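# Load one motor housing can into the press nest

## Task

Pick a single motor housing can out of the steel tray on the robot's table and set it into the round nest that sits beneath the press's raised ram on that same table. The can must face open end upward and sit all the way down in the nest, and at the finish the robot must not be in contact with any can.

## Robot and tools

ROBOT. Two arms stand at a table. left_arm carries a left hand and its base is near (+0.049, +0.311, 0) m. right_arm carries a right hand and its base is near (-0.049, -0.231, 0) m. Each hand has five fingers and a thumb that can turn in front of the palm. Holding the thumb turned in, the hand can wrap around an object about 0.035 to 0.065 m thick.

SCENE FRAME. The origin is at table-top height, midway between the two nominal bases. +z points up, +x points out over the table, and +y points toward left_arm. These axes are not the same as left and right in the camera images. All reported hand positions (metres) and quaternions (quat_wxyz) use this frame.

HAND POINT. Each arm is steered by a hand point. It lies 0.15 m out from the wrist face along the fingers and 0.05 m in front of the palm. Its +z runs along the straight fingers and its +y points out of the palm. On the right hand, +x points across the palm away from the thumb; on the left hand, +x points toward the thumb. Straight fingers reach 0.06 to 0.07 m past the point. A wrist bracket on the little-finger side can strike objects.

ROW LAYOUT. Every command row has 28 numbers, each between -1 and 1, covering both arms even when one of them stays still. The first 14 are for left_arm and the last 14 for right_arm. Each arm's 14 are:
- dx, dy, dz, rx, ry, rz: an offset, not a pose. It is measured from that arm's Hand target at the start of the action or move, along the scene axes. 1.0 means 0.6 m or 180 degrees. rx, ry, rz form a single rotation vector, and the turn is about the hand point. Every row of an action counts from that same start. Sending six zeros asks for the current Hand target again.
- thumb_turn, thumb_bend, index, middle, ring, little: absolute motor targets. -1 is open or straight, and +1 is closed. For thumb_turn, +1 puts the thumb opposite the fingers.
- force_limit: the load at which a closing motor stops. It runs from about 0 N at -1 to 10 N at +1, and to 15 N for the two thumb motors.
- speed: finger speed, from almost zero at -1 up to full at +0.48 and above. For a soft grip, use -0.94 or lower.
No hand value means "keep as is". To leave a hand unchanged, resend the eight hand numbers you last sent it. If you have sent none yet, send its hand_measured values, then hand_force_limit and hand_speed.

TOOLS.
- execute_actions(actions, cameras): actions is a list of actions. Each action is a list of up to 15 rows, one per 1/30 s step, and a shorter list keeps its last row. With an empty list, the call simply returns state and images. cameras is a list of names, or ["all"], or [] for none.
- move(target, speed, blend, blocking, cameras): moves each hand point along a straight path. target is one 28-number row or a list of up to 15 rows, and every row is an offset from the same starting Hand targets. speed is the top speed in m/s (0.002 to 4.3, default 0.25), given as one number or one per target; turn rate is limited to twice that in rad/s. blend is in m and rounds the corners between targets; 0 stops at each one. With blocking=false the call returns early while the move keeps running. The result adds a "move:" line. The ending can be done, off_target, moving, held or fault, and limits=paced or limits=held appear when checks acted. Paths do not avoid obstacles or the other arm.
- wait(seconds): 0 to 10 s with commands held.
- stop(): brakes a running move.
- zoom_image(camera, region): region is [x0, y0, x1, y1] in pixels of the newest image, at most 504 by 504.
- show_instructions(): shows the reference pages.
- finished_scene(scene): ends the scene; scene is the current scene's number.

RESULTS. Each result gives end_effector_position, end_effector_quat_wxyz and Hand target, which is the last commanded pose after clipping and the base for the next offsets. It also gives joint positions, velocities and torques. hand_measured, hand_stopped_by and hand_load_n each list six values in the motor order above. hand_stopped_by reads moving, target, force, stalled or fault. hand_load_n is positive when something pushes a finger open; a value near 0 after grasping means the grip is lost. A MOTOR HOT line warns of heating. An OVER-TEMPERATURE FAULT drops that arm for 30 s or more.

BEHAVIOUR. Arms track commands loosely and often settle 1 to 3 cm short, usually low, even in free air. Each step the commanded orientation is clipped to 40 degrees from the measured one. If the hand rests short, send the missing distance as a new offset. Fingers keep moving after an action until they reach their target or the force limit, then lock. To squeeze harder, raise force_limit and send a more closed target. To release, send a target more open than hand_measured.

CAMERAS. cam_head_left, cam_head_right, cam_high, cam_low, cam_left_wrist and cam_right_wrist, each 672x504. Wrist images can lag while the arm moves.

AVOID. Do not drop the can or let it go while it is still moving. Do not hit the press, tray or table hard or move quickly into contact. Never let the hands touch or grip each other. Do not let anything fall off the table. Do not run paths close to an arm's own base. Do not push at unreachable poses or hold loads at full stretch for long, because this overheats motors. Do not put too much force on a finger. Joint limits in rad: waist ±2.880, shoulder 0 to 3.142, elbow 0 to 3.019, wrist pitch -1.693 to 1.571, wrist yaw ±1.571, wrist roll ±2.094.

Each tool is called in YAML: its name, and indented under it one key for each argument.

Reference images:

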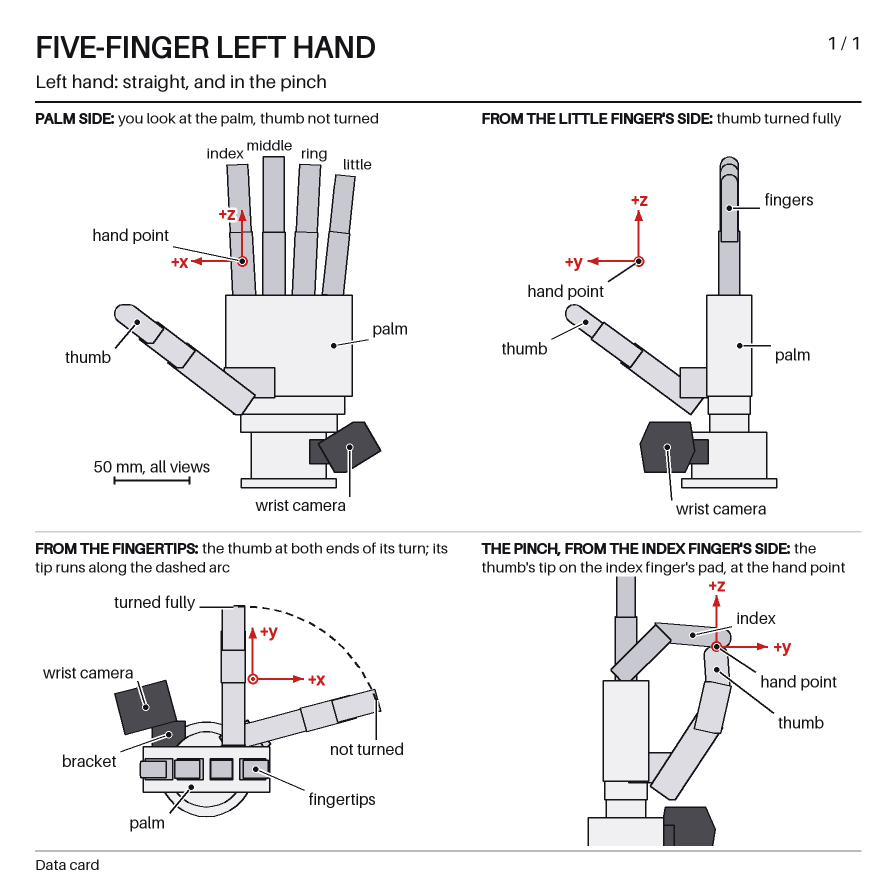

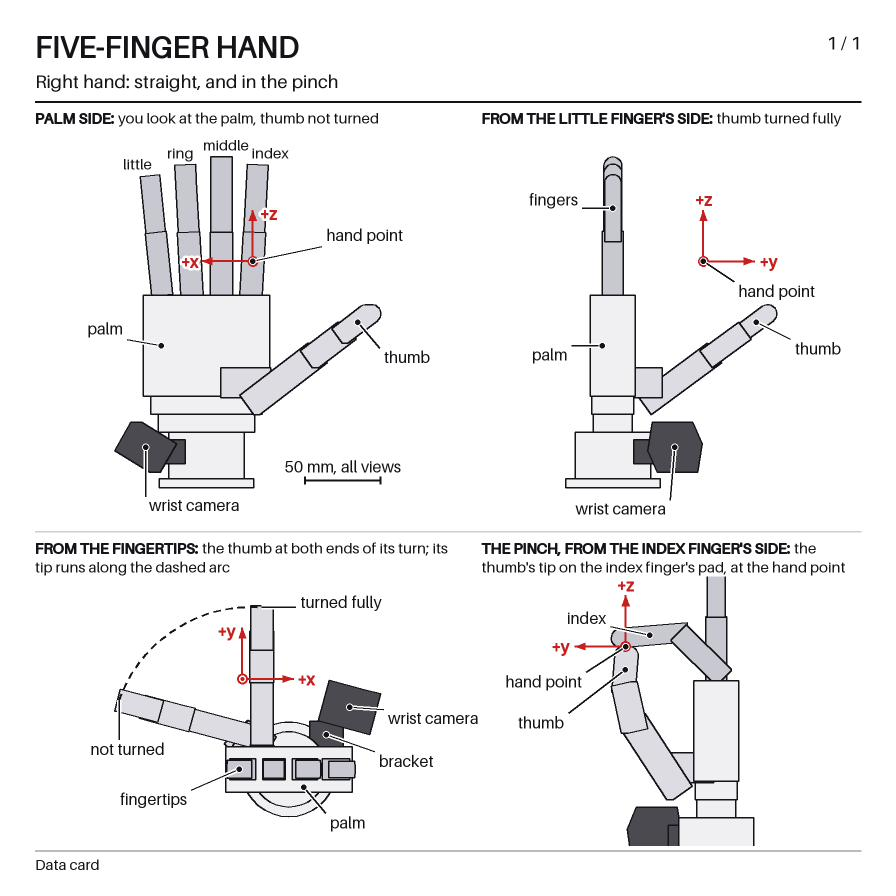

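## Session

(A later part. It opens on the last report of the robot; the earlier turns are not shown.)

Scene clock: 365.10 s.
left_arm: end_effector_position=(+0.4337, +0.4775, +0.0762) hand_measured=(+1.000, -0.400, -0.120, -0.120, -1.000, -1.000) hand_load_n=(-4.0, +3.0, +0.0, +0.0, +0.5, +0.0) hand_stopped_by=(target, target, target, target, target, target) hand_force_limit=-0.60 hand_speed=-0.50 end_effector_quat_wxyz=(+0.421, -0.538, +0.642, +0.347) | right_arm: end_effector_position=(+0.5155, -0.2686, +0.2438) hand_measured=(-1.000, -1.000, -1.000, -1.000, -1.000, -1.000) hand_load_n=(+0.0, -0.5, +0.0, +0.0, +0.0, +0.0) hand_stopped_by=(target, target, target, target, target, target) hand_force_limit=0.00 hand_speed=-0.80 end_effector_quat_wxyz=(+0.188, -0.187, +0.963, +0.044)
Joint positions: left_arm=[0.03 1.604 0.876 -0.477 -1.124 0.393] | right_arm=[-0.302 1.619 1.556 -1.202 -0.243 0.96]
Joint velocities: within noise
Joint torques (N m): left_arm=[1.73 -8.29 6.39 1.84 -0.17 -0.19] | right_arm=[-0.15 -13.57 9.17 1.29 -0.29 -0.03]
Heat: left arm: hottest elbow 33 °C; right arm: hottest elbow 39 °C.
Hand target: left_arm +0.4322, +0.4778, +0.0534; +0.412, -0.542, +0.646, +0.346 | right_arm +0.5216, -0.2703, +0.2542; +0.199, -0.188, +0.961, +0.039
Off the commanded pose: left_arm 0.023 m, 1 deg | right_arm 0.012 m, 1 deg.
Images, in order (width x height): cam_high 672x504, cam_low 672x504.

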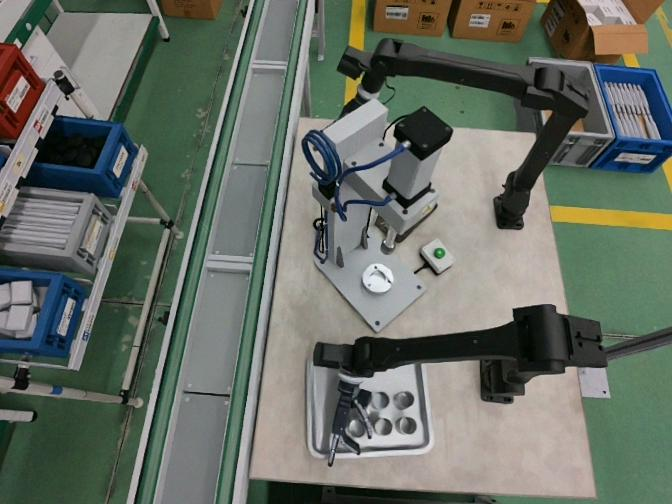

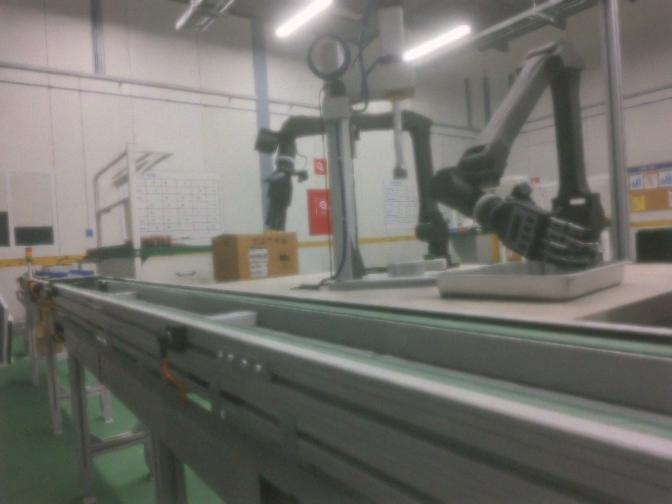

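move:
  target:
    - [0,0,0.055,0,0,0,1,-0.4,-0.25,-0.25,-1,-1,-0.6,-0.5,0,0,0,0,0,0,-1,-1,-1,-1,-1,-1,0,-0.8]
    - [-0.003,-0.021,0.055,0,0,0,1,-0.4,-0.25,-0.25,-1,-1,-0.6,-0.5,0,0,0,0,0,0,-1,-1,-1,-1,-1,-1,0,-0.8]
    - [-0.003,-0.021,0.018,0,0,0,1,-0.4,-0.25,-0.25,-1,-1,-0.6,-0.5,0,0,0,0,0,0,-1,-1,-1,-1,-1,-1,0,-0.8]
  cameras: ["cam_left_wrist","cam_low","cam_high"]
  speed: 0.06

zoom_image:
  camera: "cam_high"
  region: [290, 330, 450, 470]

Scene clock: 383.83 s.
left_arm: end_effector_position=(+0.4255, +0.4677, +0.0711) hand_measured=(+1.000, -0.400, -0.250, -0.250, -1.000, -1.000) hand_load_n=(+0.5, +0.0, +0.0, -0.5, +0.0, +0.0) hand_stopped_by=(target, target, target, target, target, target) hand_force_limit=-0.60 hand_speed=-0.50 end_effector_quat_wxyz=(+0.409, -0.539, +0.648, +0.349) | right_arm: end_effector_position=(+0.5155, -0.2686, +0.2438) hand_measured=(-1.000, -1.000, -1.000, -1.000, -1.000, -1.000) hand_load_n=(+0.0, +0.0, +0.0, +0.0, +0.0, +0.0) hand_stopped_by=(target, target, target, target, target, target) hand_force_limit=0.00 hand_speed=-0.80 end_effector_quat_wxyz=(+0.188, -0.187, +0.963, +0.044)
Joint positions: left_arm=[0.01 1.609 0.878 -0.556 -1.116 0.327] | right_arm=[-0.302 1.619 1.556 -1.202 -0.243 0.96]
Joint torques (N m): left_arm=[0.79 -10.29 7.72 1.24 -0.88 -0.16] | right_arm=[0.26 -13.51 9.13 1.2 -0.32 -0.03]
Heat: left arm: hottest elbow 33 °C; right arm: hottest elbow 39 °C.
Hand target: left_arm +0.4304, +0.4652, +0.0643; +0.412, -0.542, +0.646, +0.346 | right_arm +0.5216, -0.2703, +0.2542; +0.199, -0.188, +0.961, +0.039
Off the commanded pose: left_arm 0.009 m, 1 deg | right_arm 0.012 m, 1 deg.
move: off_target (right_arm)
camera_calibration:
cam_left_wrist: T_world_to_cam=[[0.917641, -0.276285, -0.28566, -0.236743], [-0.388979, -0.771701, -0.503163, 0.560914], [-0.0814273, 0.572838, -0.815614, -0.0558715], [0, 0, 0, 1]] pos_world=[0.43088, 0.399455, 0.169034]
Images, in order (width x height): cam_high 672x504, cam_low 672x504, cam_left_wrist 672x504.

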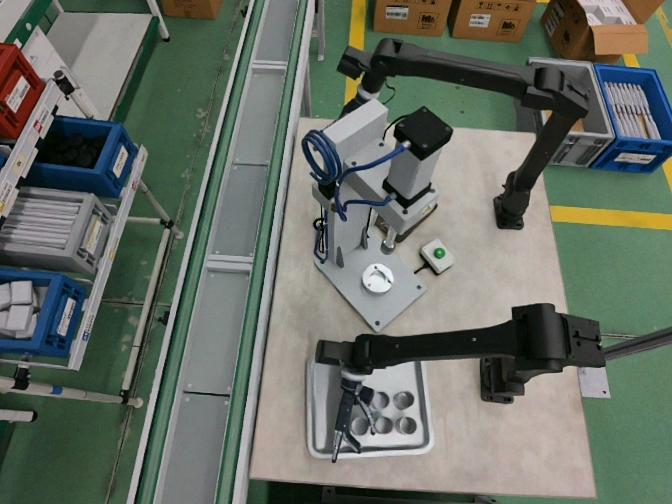

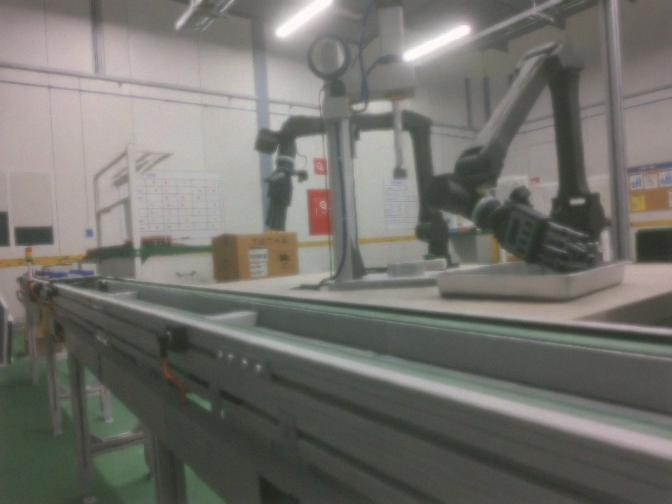

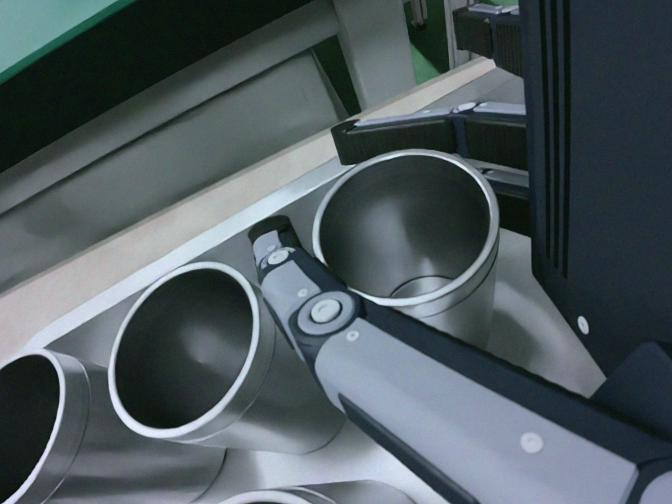

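Scaled by 3.150 from the camera's 672x504 image, which has a finer 960x720 frame.

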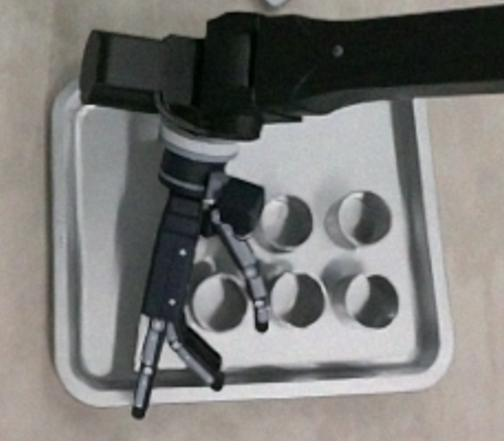

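execute_actions:
  actions:
    - [[0,0,0,0,0,0,1,0.3,0.4,0.4,-1,-1,-0.4,-0.9,0,0,0,0,0,0,-1,-1,-1,-1,-1,-1,0,-0.8]]
  cameras: ["cam_left_wrist","cam_high"]

zoom_image:
  camera: "cam_high"
  region: [290, 330, 450, 470]

Scene clock: 421.97 s.
left_arm: end_effector_position=(+0.4255, +0.4678, +0.0712) hand_measured=(+1.000, -0.240, +0.066, +0.268, -1.000, -1.000) hand_load_n=(+0.5, +5.5, +2.0, +6.0, +0.0, +0.0) hand_stopped_by=(target, force, force, force, target, target) hand_force_limit=-0.40 hand_speed=-0.90 end_effector_quat_wxyz=(+0.409, -0.539, +0.648, +0.349) | right_arm: end_effector_position=(+0.5155, -0.2686, +0.2438) hand_measured=(-1.000, -1.000, -1.000, -1.000, -1.000, -1.000) hand_load_n=(+0.0, +0.0, +0.0, +0.0, +0.0, +0.0) hand_stopped_by=(target, target, target, target, target, target) hand_force_limit=0.00 hand_speed=-0.80 end_effector_quat_wxyz=(+0.188, -0.187, +0.963, +0.044)
Joint positions: left_arm=[0.01 1.609 0.878 -0.556 -1.117 0.325] | right_arm=[-0.302 1.619 1.556 -1.202 -0.243 0.96]
Joint torques (N m): left_arm=[0.73 -10.4 7.69 1.25 -0.83 -0.15] | right_arm=[0.32 -13.92 9.22 1.22 -0.32 -0.03]
Heat: left arm: hottest elbow 34 °C; right arm: hottest elbow 39 °C.
Hand target: left_arm +0.4304, +0.4652, +0.0643; +0.412, -0.542, +0.646, +0.346 | right_arm +0.5216, -0.2703, +0.2542; +0.199, -0.188, +0.961, +0.039
Off the commanded pose: left_arm 0.009 m, 1 deg | right_arm 0.012 m, 1 deg.
Step readings (end_effector_position of left_arm | right_arm):
0: (+0.4255, +0.4677, +0.0711) | (+0.5155, -0.2686, +0.2438)
1: (+0.4255, +0.4677, +0.0711) | (+0.5155, -0.2686, +0.2438)
2: (+0.4255, +0.4677, +0.0711) | (+0.5155, -0.2686, +0.2438)
4: (+0.4255, +0.4677, +0.0711) | (+0.5155, -0.2686, +0.2438)
8: (+0.4255, +0.4677, +0.0711) | (+0.5155, -0.2686, +0.2438)
15: (+0.4255, +0.4677, +0.0711) | (+0.5155, -0.2686, +0.2438)
camera_calibration:
cam_left_wrist: T_world_to_cam=[[0.918322, -0.275156, -0.284559, -0.23758], [-0.387496, -0.771685, -0.50433, 0.560428], [-0.0808202, 0.573403, -0.815278, -0.056422], [0, 0, 0, 1]] pos_world=[0.430778, 0.399455, 0.169036]
Images, in order (width x height): cam_high 672x504, cam_left_wrist 672x504.

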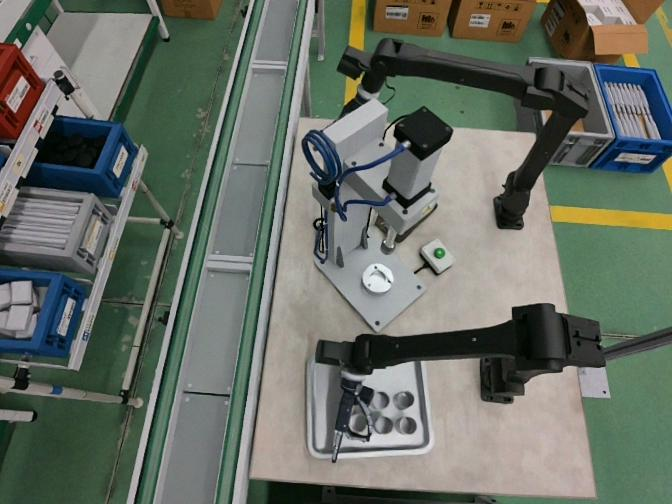

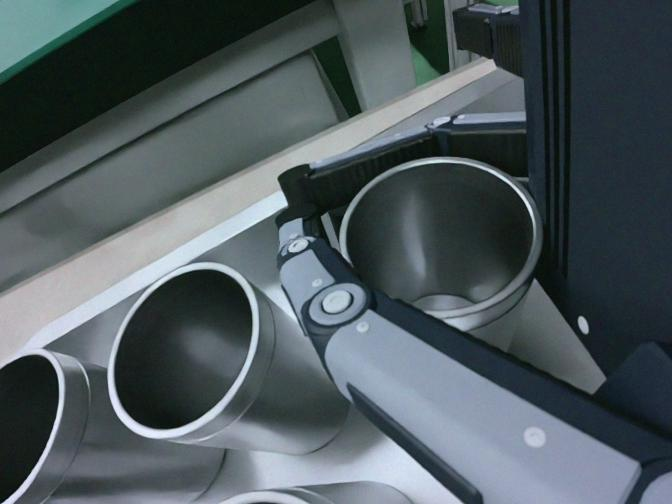

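Scaled by 3.150 from the camera's 672x504 image, which has a finer 960x720 frame.

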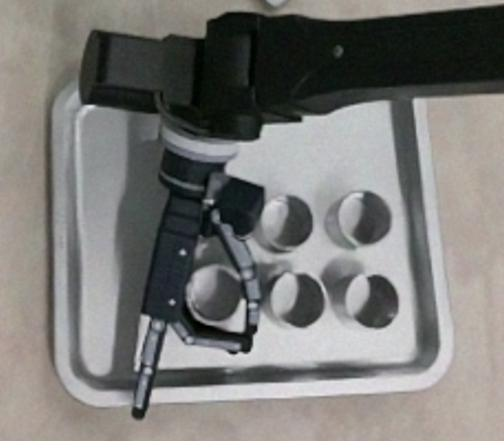

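execute_actions:
  actions:
    - [[0,0,0,0,0,0,1,0.2,0.3,0.4,-1,-1,0.0,-0.93,0,0,0,0,0,0,-1,-1,-1,-1,-1,-1,0,-0.8]]
  cameras: ["cam_left_wrist","cam_high"]

zoom_image:
  camera: "cam_high"
  region: [330, 390, 400, 450]

Scene clock: 432.23 s.
left_arm: end_effector_position=(+0.4253, +0.4682, +0.0719) hand_measured=(+1.000, -0.238, +0.156, +0.268, -1.000, -1.000) hand_load_n=(+0.0, +7.5, +4.5, +6.0, +0.0, +0.0) hand_stopped_by=(target, force, force, force, target, target) hand_force_limit=0.00 hand_speed=-0.93 end_effector_quat_wxyz=(+0.410, -0.539, +0.647, +0.351) | right_arm: end_effector_position=(+0.5155, -0.2686, +0.2438) hand_measured=(-1.000, -1.000, -1.000, -1.000, -1.000, -1.000) hand_load_n=(+0.0, +0.0, +0.0, +0.0, +0.0, +0.0) hand_stopped_by=(target, target, target, target, target, target) hand_force_limit=0.00 hand_speed=-0.80 end_effector_quat_wxyz=(+0.188, -0.187, +0.963, +0.044)
Joint positions: left_arm=[0.01 1.609 0.878 -0.556 -1.121 0.325] | right_arm=[-0.302 1.619 1.556 -1.202 -0.243 0.96]
Joint torques (N m): left_arm=[0.97 -10.4 7.68 1.24 -0.67 -0.15] | right_arm=[0.03 -13.45 9.18 1.28 -0.3 -0.03]
Heat: left arm: hottest elbow 34 °C; right arm: hottest elbow 39 °C.
Hand target: left_arm +0.4304, +0.4652, +0.0643; +0.412, -0.542, +0.646, +0.346 | right_arm +0.5216, -0.2703, +0.2542; +0.199, -0.188, +0.961, +0.039
Off the commanded pose: left_arm 0.010 m, 1 deg | right_arm 0.012 m, 1 deg.
Step readings (end_effector_position of left_arm | right_arm):
0: (+0.4255, +0.4678, +0.0712) | (+0.5155, -0.2686, +0.2438)
1: (+0.4255, +0.4678, +0.0712) | (+0.5155, -0.2686, +0.2438)
2: (+0.4255, +0.4678, +0.0712) | (+0.5155, -0.2686, +0.2438)
4: (+0.4255, +0.4678, +0.0712) | (+0.5155, -0.2686, +0.2438)
8: (+0.4255, +0.4680, +0.0714) | (+0.5155, -0.2686, +0.2438)
15: (+0.4254, +0.4682, +0.0718) | (+0.5155, -0.2686, +0.2438)
camera_calibration:
cam_left_wrist: T_world_to_cam=[[0.918657, -0.272936, -0.285612, -0.238201], [-0.386573, -0.770064, -0.507507, 0.560131], [-0.0814227, 0.576635, -0.812934, -0.0574511], [0, 0, 0, 1]] pos_world=[0.430679, 0.399451, 0.169533]
Images, in order (width x height): cam_high 672x504, cam_left_wrist 672x504.

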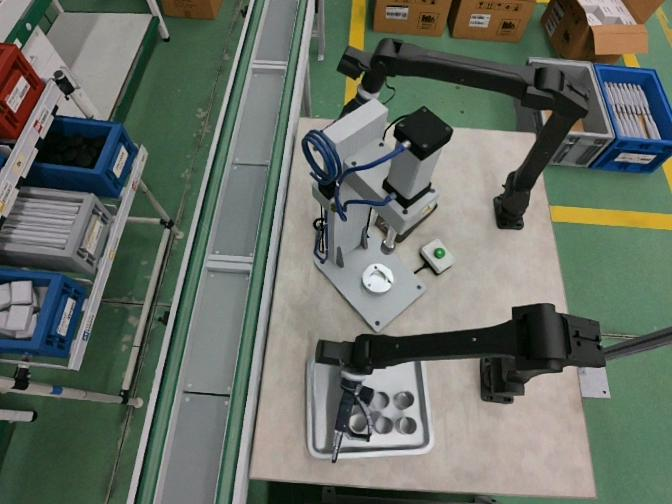

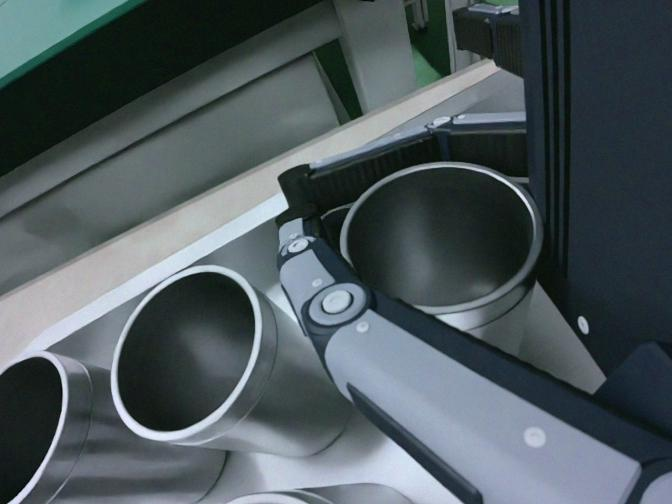

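Scaled by 7.200 from the camera's 672x504 image, which has a finer 960x720 frame.

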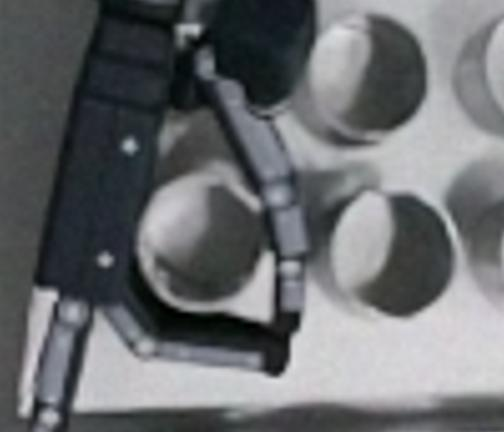

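move:
  target: [0,0,0.075,0,0,0,1,0.2,0.3,0.4,-1,-1,0.0,-0.93,0,0,0,0,0,0,-1,-1,-1,-1,-1,-1,0,-0.8]
  cameras: ["cam_left_wrist","cam_low","cam_high"]
  speed: 0.06

zoom_image:
  camera: "cam_low"
  region: [480, 160, 640, 300]

zoom_image:
  camera: "cam_high"
  region: [330, 390, 400, 450]

Scene clock: 443.23 s.
left_arm: end_effector_position=(+0.4166, +0.4678, +0.0962) hand_measured=(+1.000, -0.238, +0.156, +0.268, -1.000, -1.000) hand_load_n=(+1.0, +7.0, +1.0, +6.5, +0.0, +0.0) hand_stopped_by=(target, force, force, force, target, target) hand_force_limit=0.00 hand_speed=-0.93 end_effector_quat_wxyz=(+0.399, -0.535, +0.654, +0.357) | right_arm: end_effector_position=(+0.5155, -0.2686, +0.2438) hand_measured=(-1.000, -1.000, -1.000, -1.000, -1.000, -1.000) hand_load_n=(+0.0, +0.0, +0.0, +0.0, +0.0, +0.0) hand_stopped_by=(target, target, target, target, target, target) hand_force_limit=0.00 hand_speed=-0.80 end_effector_quat_wxyz=(+0.188, -0.187, +0.963, +0.044)
Joint positions: left_arm=[0.01 1.554 0.895 -0.661 -1.115 0.322] | right_arm=[-0.302 1.619 1.556 -1.202 -0.243 0.96]
Joint torques (N m): left_arm=[1.03 -12.86 10.81 0.23 -0.93 -0.12] | right_arm=[0.03 -13.63 9.16 1.22 -0.32 0]
Heat: left arm: hottest elbow 34 °C; right arm: hottest elbow 39 °C.
Hand target: left_arm +0.4305, +0.4652, +0.1093; +0.412, -0.542, +0.646, +0.345 | right_arm +0.5216, -0.2703, +0.2542; +0.199, -0.188, +0.961, +0.039
Off the commanded pose: left_arm 0.019 m, 2 deg | right_arm 0.012 m, 1 deg.
move: off_target (left_arm, right_arm)
camera_calibration:
cam_left_wrist: T_world_to_cam=[[0.909402, -0.274992, -0.312038, -0.215932], [-0.402172, -0.772684, -0.491139, 0.574855], [-0.106047, 0.572135, -0.813274, -0.0257925], [0, 0, 0, 1]] pos_world=[0.424824, 0.399559, 0.193979]
Images, in order (width x height): cam_high 672x504, cam_low 672x504, cam_left_wrist 672x504.

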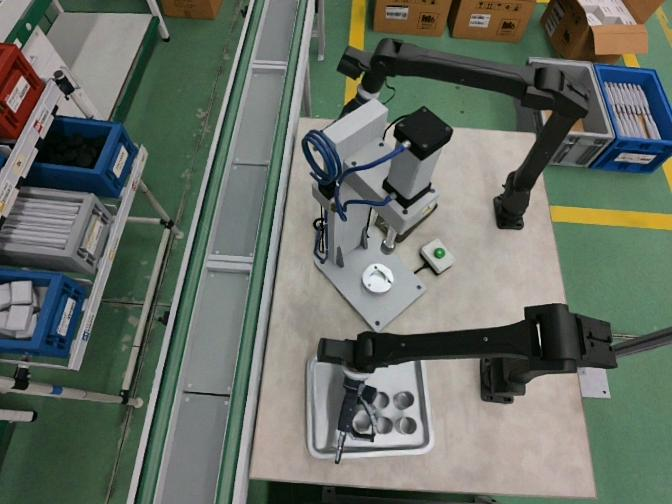

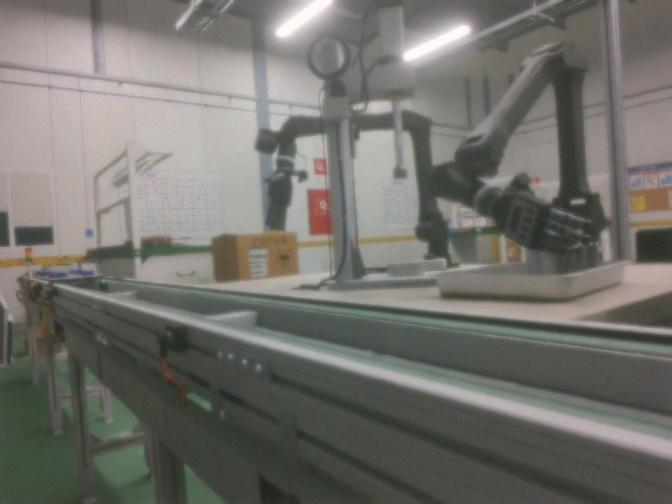

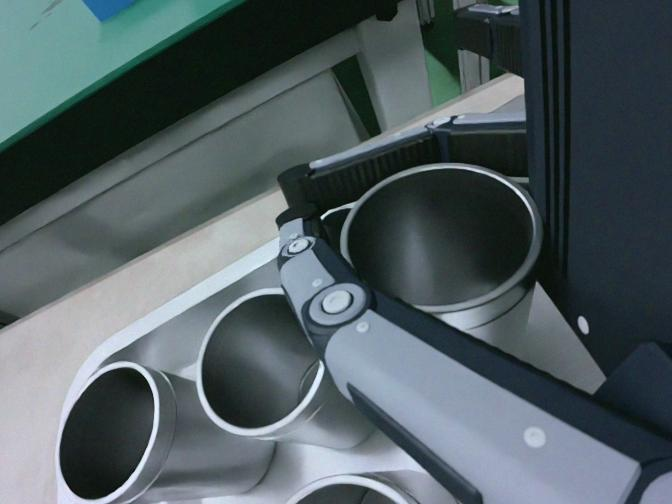

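Scaled by 3.150 from the camera's 672x504 image, which has a finer 960x720 frame.

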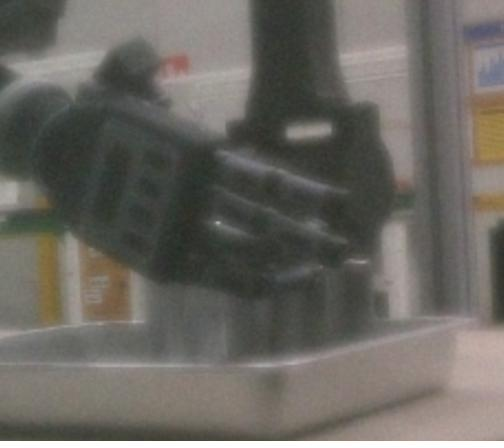

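Scaled by 7.200 from the camera's 672x504 image, which has a finer 960x720 frame.

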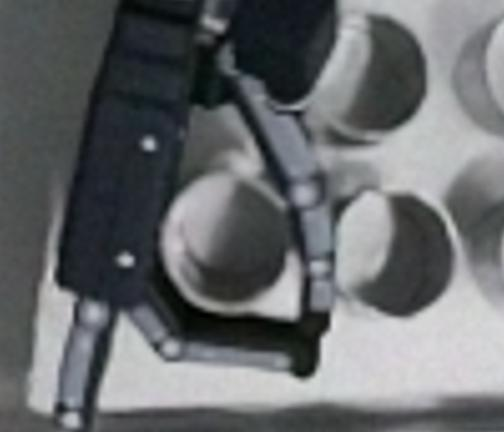

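move:
  target: [0.005,-0.03,0.17,0,0,0,1,0.2,0.3,0.4,-1,-1,0.0,-0.93,0,0,0,0,0,0,-1,-1,-1,-1,-1,-1,0,-0.8]
  cameras: ["cam_left_wrist","cam_low","cam_high","cam_head_left"]
  speed: 0.1

zoom_image:
  camera: "cam_low"
  region: [460, 110, 640, 270]

zoom_image:
  camera: "cam_high"
  region: [320, 360, 420, 460]

Scene clock: 452.60 s.
left_arm: end_effector_position=(+0.4226, +0.4502, +0.1949) hand_measured=(+1.000, -0.238, +0.156, +0.268, -1.000, -1.000) hand_load_n=(+1.0, +7.0, +1.0, +6.5, +0.0, +0.0) hand_stopped_by=(target, force, force, force, target, target) hand_force_limit=0.00 hand_speed=-0.93 end_effector_quat_wxyz=(+0.397, -0.535, +0.655, +0.357) | right_arm: end_effector_position=(+0.5155, -0.2686, +0.2438) hand_measured=(-1.000, -1.000, -1.000, -1.000, -1.000, -1.000) hand_load_n=(+0.0, +0.0, +0.0, +0.0, +0.0, +0.0) hand_stopped_by=(target, target, target, target, target, target) hand_force_limit=0.00 hand_speed=-0.80 end_effector_quat_wxyz=(+0.188, -0.187, +0.963, +0.044)
Joint positions: left_arm=[-0.031 1.448 1.079 -1.04 -1.119 0.227] | right_arm=[-0.302 1.619 1.556 -1.202 -0.243 0.96]
Joint torques (N m): left_arm=[0.56 -12.22 12.44 0.1 -1.19 -0.11] | right_arm=[-0.26 -13.92 9.17 1.29 -0.3 -0.02]
Heat: left arm: hottest elbow 35 °C; right arm: hottest elbow 40 °C.
Hand target: left_arm +0.4335, +0.4472, +0.2112; +0.412, -0.542, +0.646, +0.346 | right_arm +0.5216, -0.2703, +0.2542; +0.199, -0.188, +0.961, +0.039
Off the commanded pose: left_arm 0.020 m, 2 deg | right_arm 0.012 m, 1 deg.
move: off_target (left_arm, right_arm)
camera_calibration:
cam_left_wrist: T_world_to_cam=[[0.908744, -0.27577, -0.313265, -0.194561], [-0.402992, -0.775009, -0.486783, 0.612695], [-0.108543, 0.568605, -0.815418, 0.068279], [0, 0, 0, 1]] pos_world=[0.431129, 0.382366, 0.292976]
Images, in order (width x height): cam_head_left 672x504, cam_high 672x504, cam_low 672x504, cam_left_wrist 672x504.

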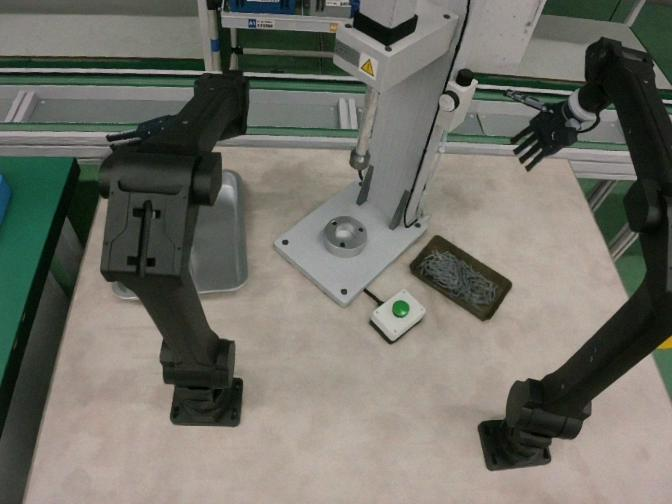

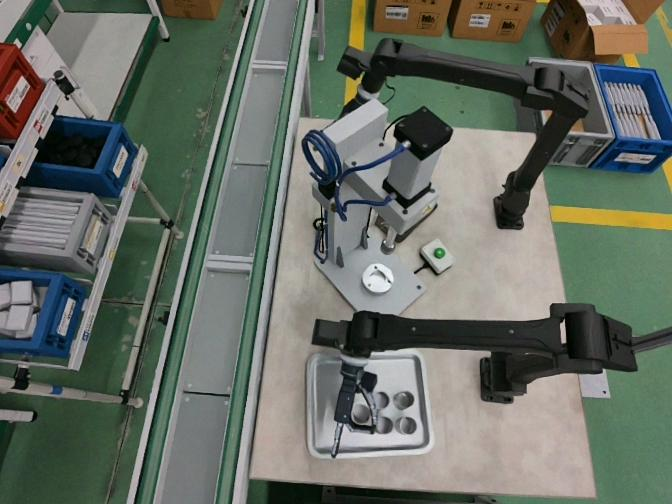

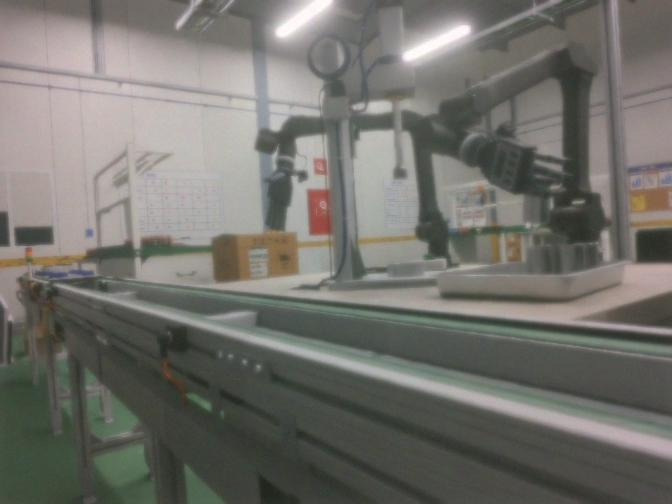

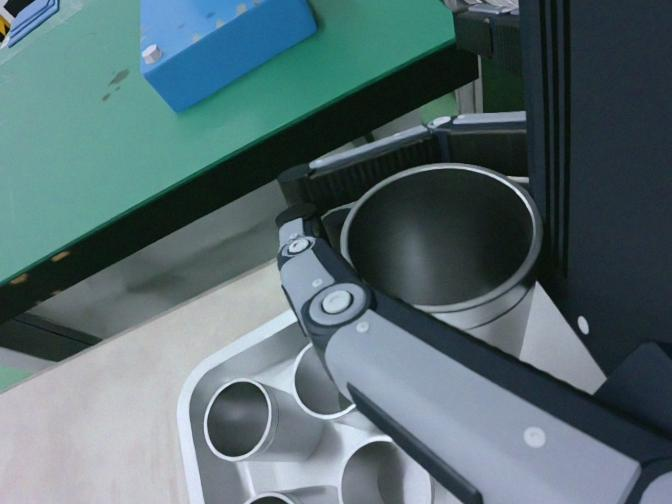

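Scaled by 2.800 from the camera's 672x504 image, which has a finer 960x720 frame.

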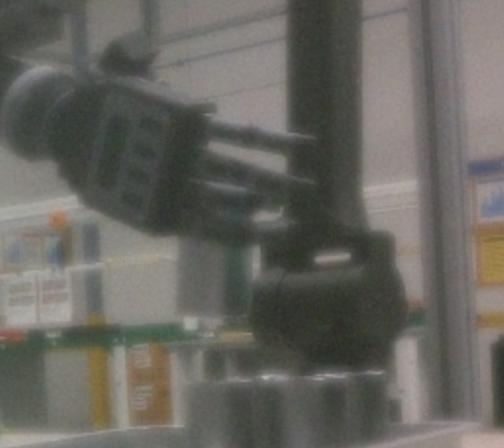

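Scaled by 5.040 from the camera's 672x504 image, which has a finer 960x720 frame.

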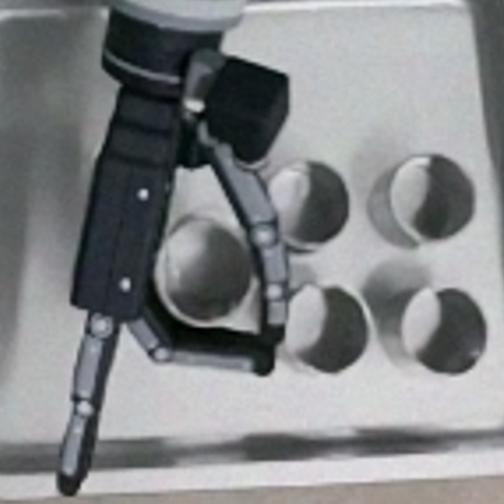

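zoom_image:
  camera: "cam_left_wrist"
  region: [270, 120, 570, 420]

zoom_image:
  camera: "cam_low"
  region: [500, 160, 580, 240]

Scaled by 1.680 from the camera's 672x504 image, which has a finer 960x720 frame.

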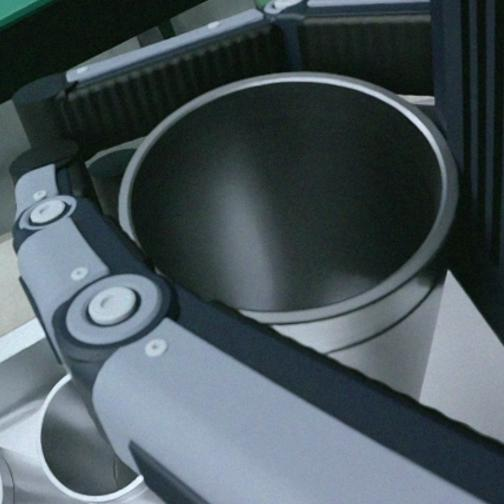

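Scaled by 6.300 from the camera's 672x504 image, which has a finer 960x720 frame.

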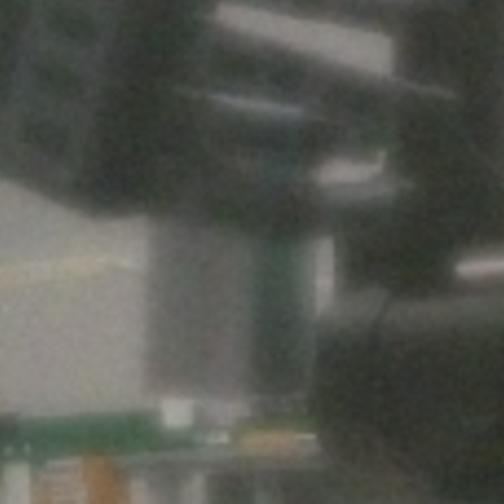

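move:
  target:
    - [0.111,-0.295,0.02,0.006,-0.0355,-0.3877,1,0.2,0.3,0.4,-1,-1,0.0,-0.93,0,0,0,0,0,0,-1,-1,-1,-1,-1,-1,0,-0.8]
    - [0.044,-0.529,-0.044,0.0125,-0.0711,-0.7753,1,0.2,0.3,0.4,-1,-1,0.0,-0.93,0,0,0,0,0,0,-1,-1,-1,-1,-1,-1,0,-0.8]
  blend: [0.05,0]
  cameras: ["all"]
  speed: 0.22

Scene clock: 551.27 s.
left_arm: end_effector_position=(+0.4503, +0.1291, +0.1724) hand_measured=(+1.000, -0.238, +0.156, +0.268, -1.000, -1.000) hand_load_n=(+1.0, +7.5, +0.5, +6.5, +0.0, +0.0) hand_stopped_by=(target, force, force, force, target, target) hand_force_limit=0.00 hand_speed=-0.93 end_effector_quat_wxyz=(+0.514, +0.390, +0.697, -0.312) | right_arm: end_effector_position=(+0.5155, -0.2686, +0.2438) hand_measured=(-1.000, -1.000, -1.000, -1.000, -1.000, -1.000) hand_load_n=(+0.0, +0.0, +0.0, +0.0, +0.0, +0.0) hand_stopped_by=(target, target, target, target, target, target) hand_force_limit=0.00 hand_speed=-0.80 end_effector_quat_wxyz=(+0.188, -0.187, +0.963, +0.044)
Joint positions: left_arm=[-0.165 1 0.453 0.138 0.803 1.837] | right_arm=[-0.302 1.619 1.556 -1.202 -0.243 0.96]
Joint torques (N m): left_arm=[2.14 -3.84 11.26 2.28 0.54 0.17] | right_arm=[0.5 -13.45 9.11 1.2 -0.29 -0.03]
Heat: left arm: hottest elbow 38 °C; right arm: hottest elbow 40 °C.
Hand target: left_arm +0.4597, +0.1298, +0.1847; +0.527, +0.397, +0.687, -0.304 | right_arm +0.5216, -0.2703, +0.2542; +0.199, -0.188, +0.961, +0.039
Off the commanded pose: left_arm 0.016 m, 2 deg | right_arm 0.012 m, 1 deg.
move: off_target (left_arm, right_arm)
camera_calibration:
cam_left_wrist: T_world_to_cam=[[-0.868411, -0.425599, -0.254416, 0.494183], [-0.180981, 0.749759, -0.63648, 0.0931527], [0.461636, -0.506682, -0.728125, 0.10251], [0, 0, 0, 1]] pos_world=[0.398691, 0.192422, 0.259658]

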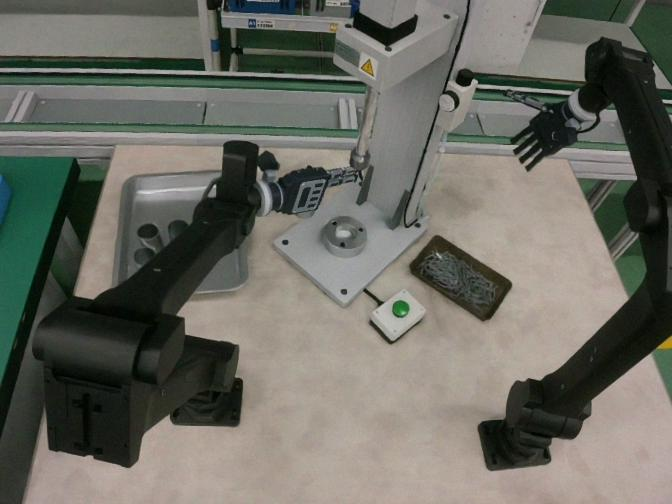

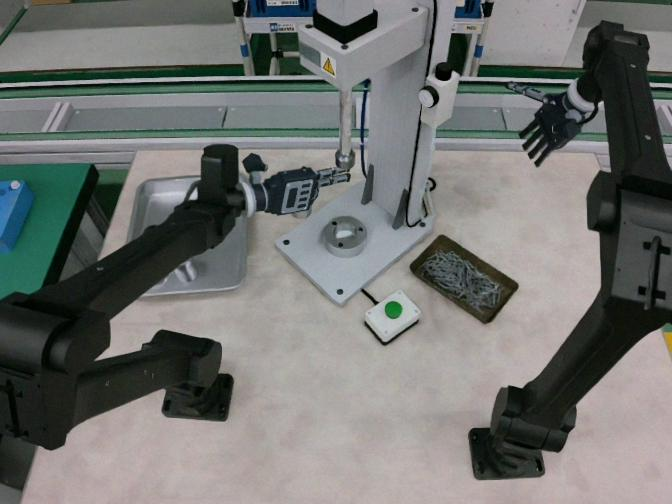

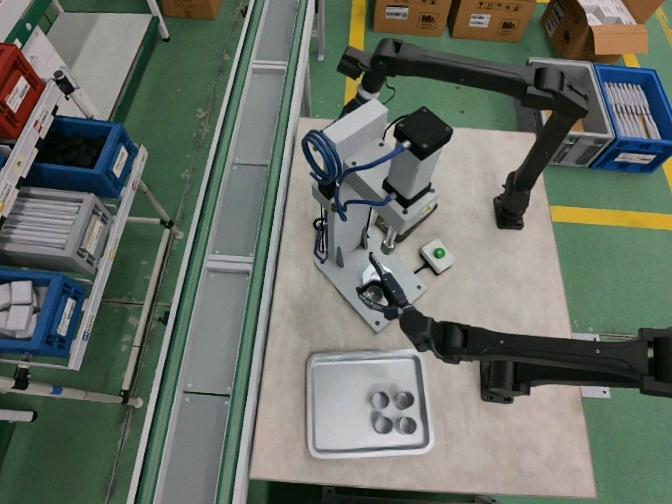

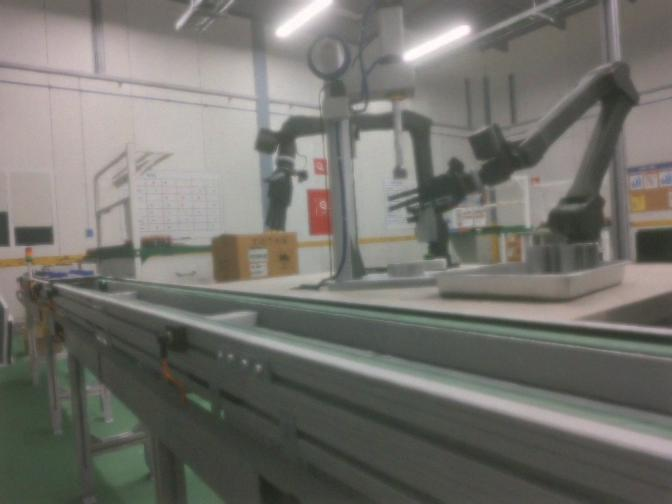

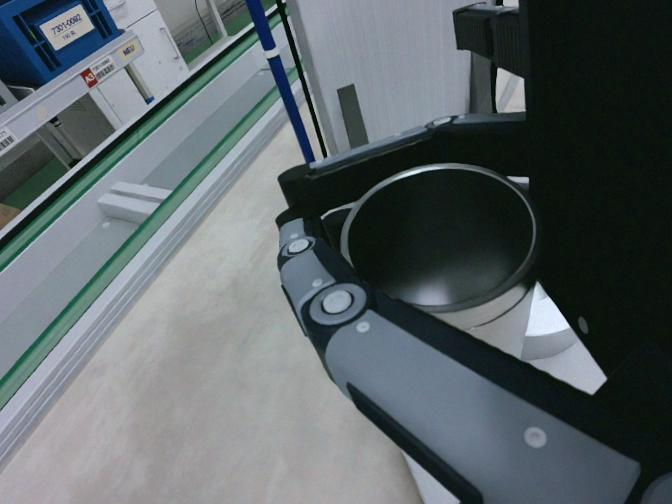

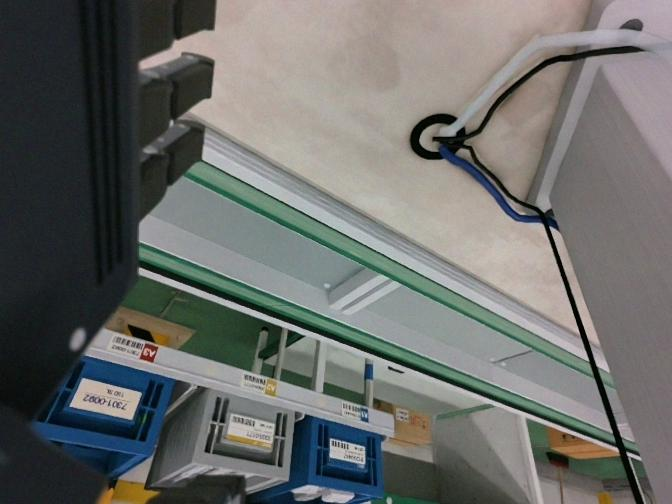

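zoom_image:
  camera: "cam_high"
  region: [330, 230, 450, 340]

zoom_image:
  camera: "cam_low"
  region: [340, 130, 500, 300]

zoom_image:
  camera: "cam_head_right"
  region: [230, 140, 410, 300]

zoom_image:
  camera: "cam_left_wrist"
  region: [270, 120, 570, 420]

Scaled by 4.200 from the camera's 672x504 image, which has a finer 960x720 frame.

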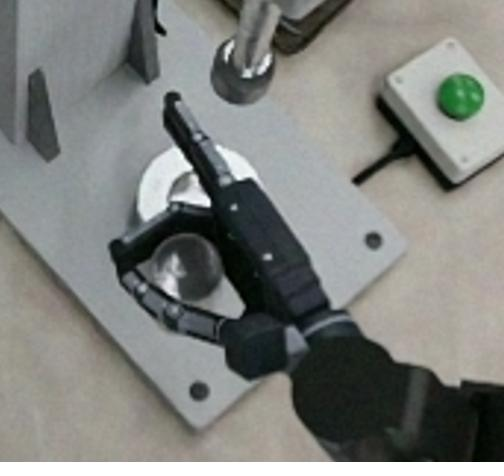

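Scaled by 2.965 from the camera's 672x504 image, which has a finer 960x720 frame.

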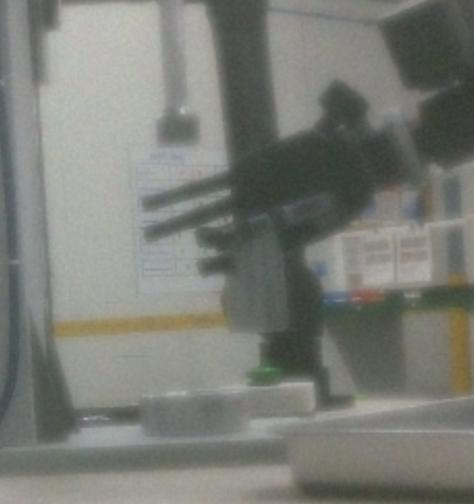

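Scaled by 2.800 from the camera's 672x504 image, which has a finer 960x720 frame.

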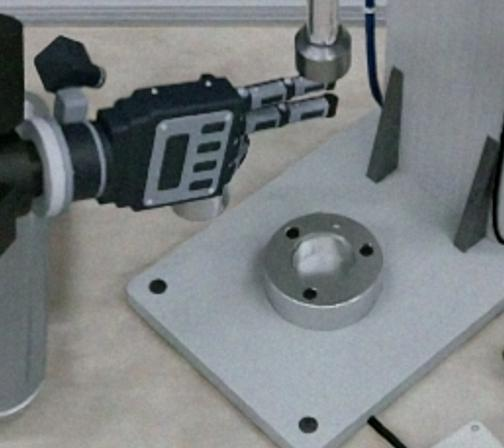

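Scaled by 1.680 from the camera's 672x504 image, which has a finer 960x720 frame.

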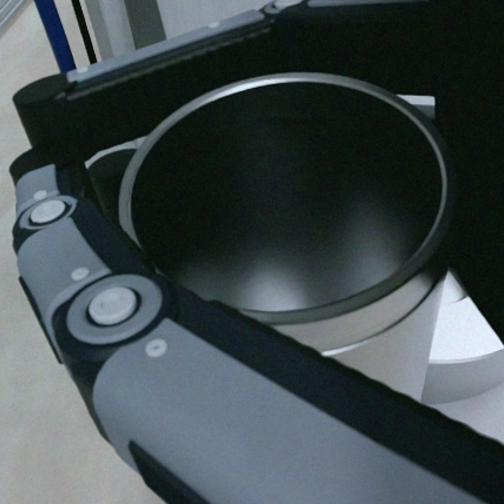

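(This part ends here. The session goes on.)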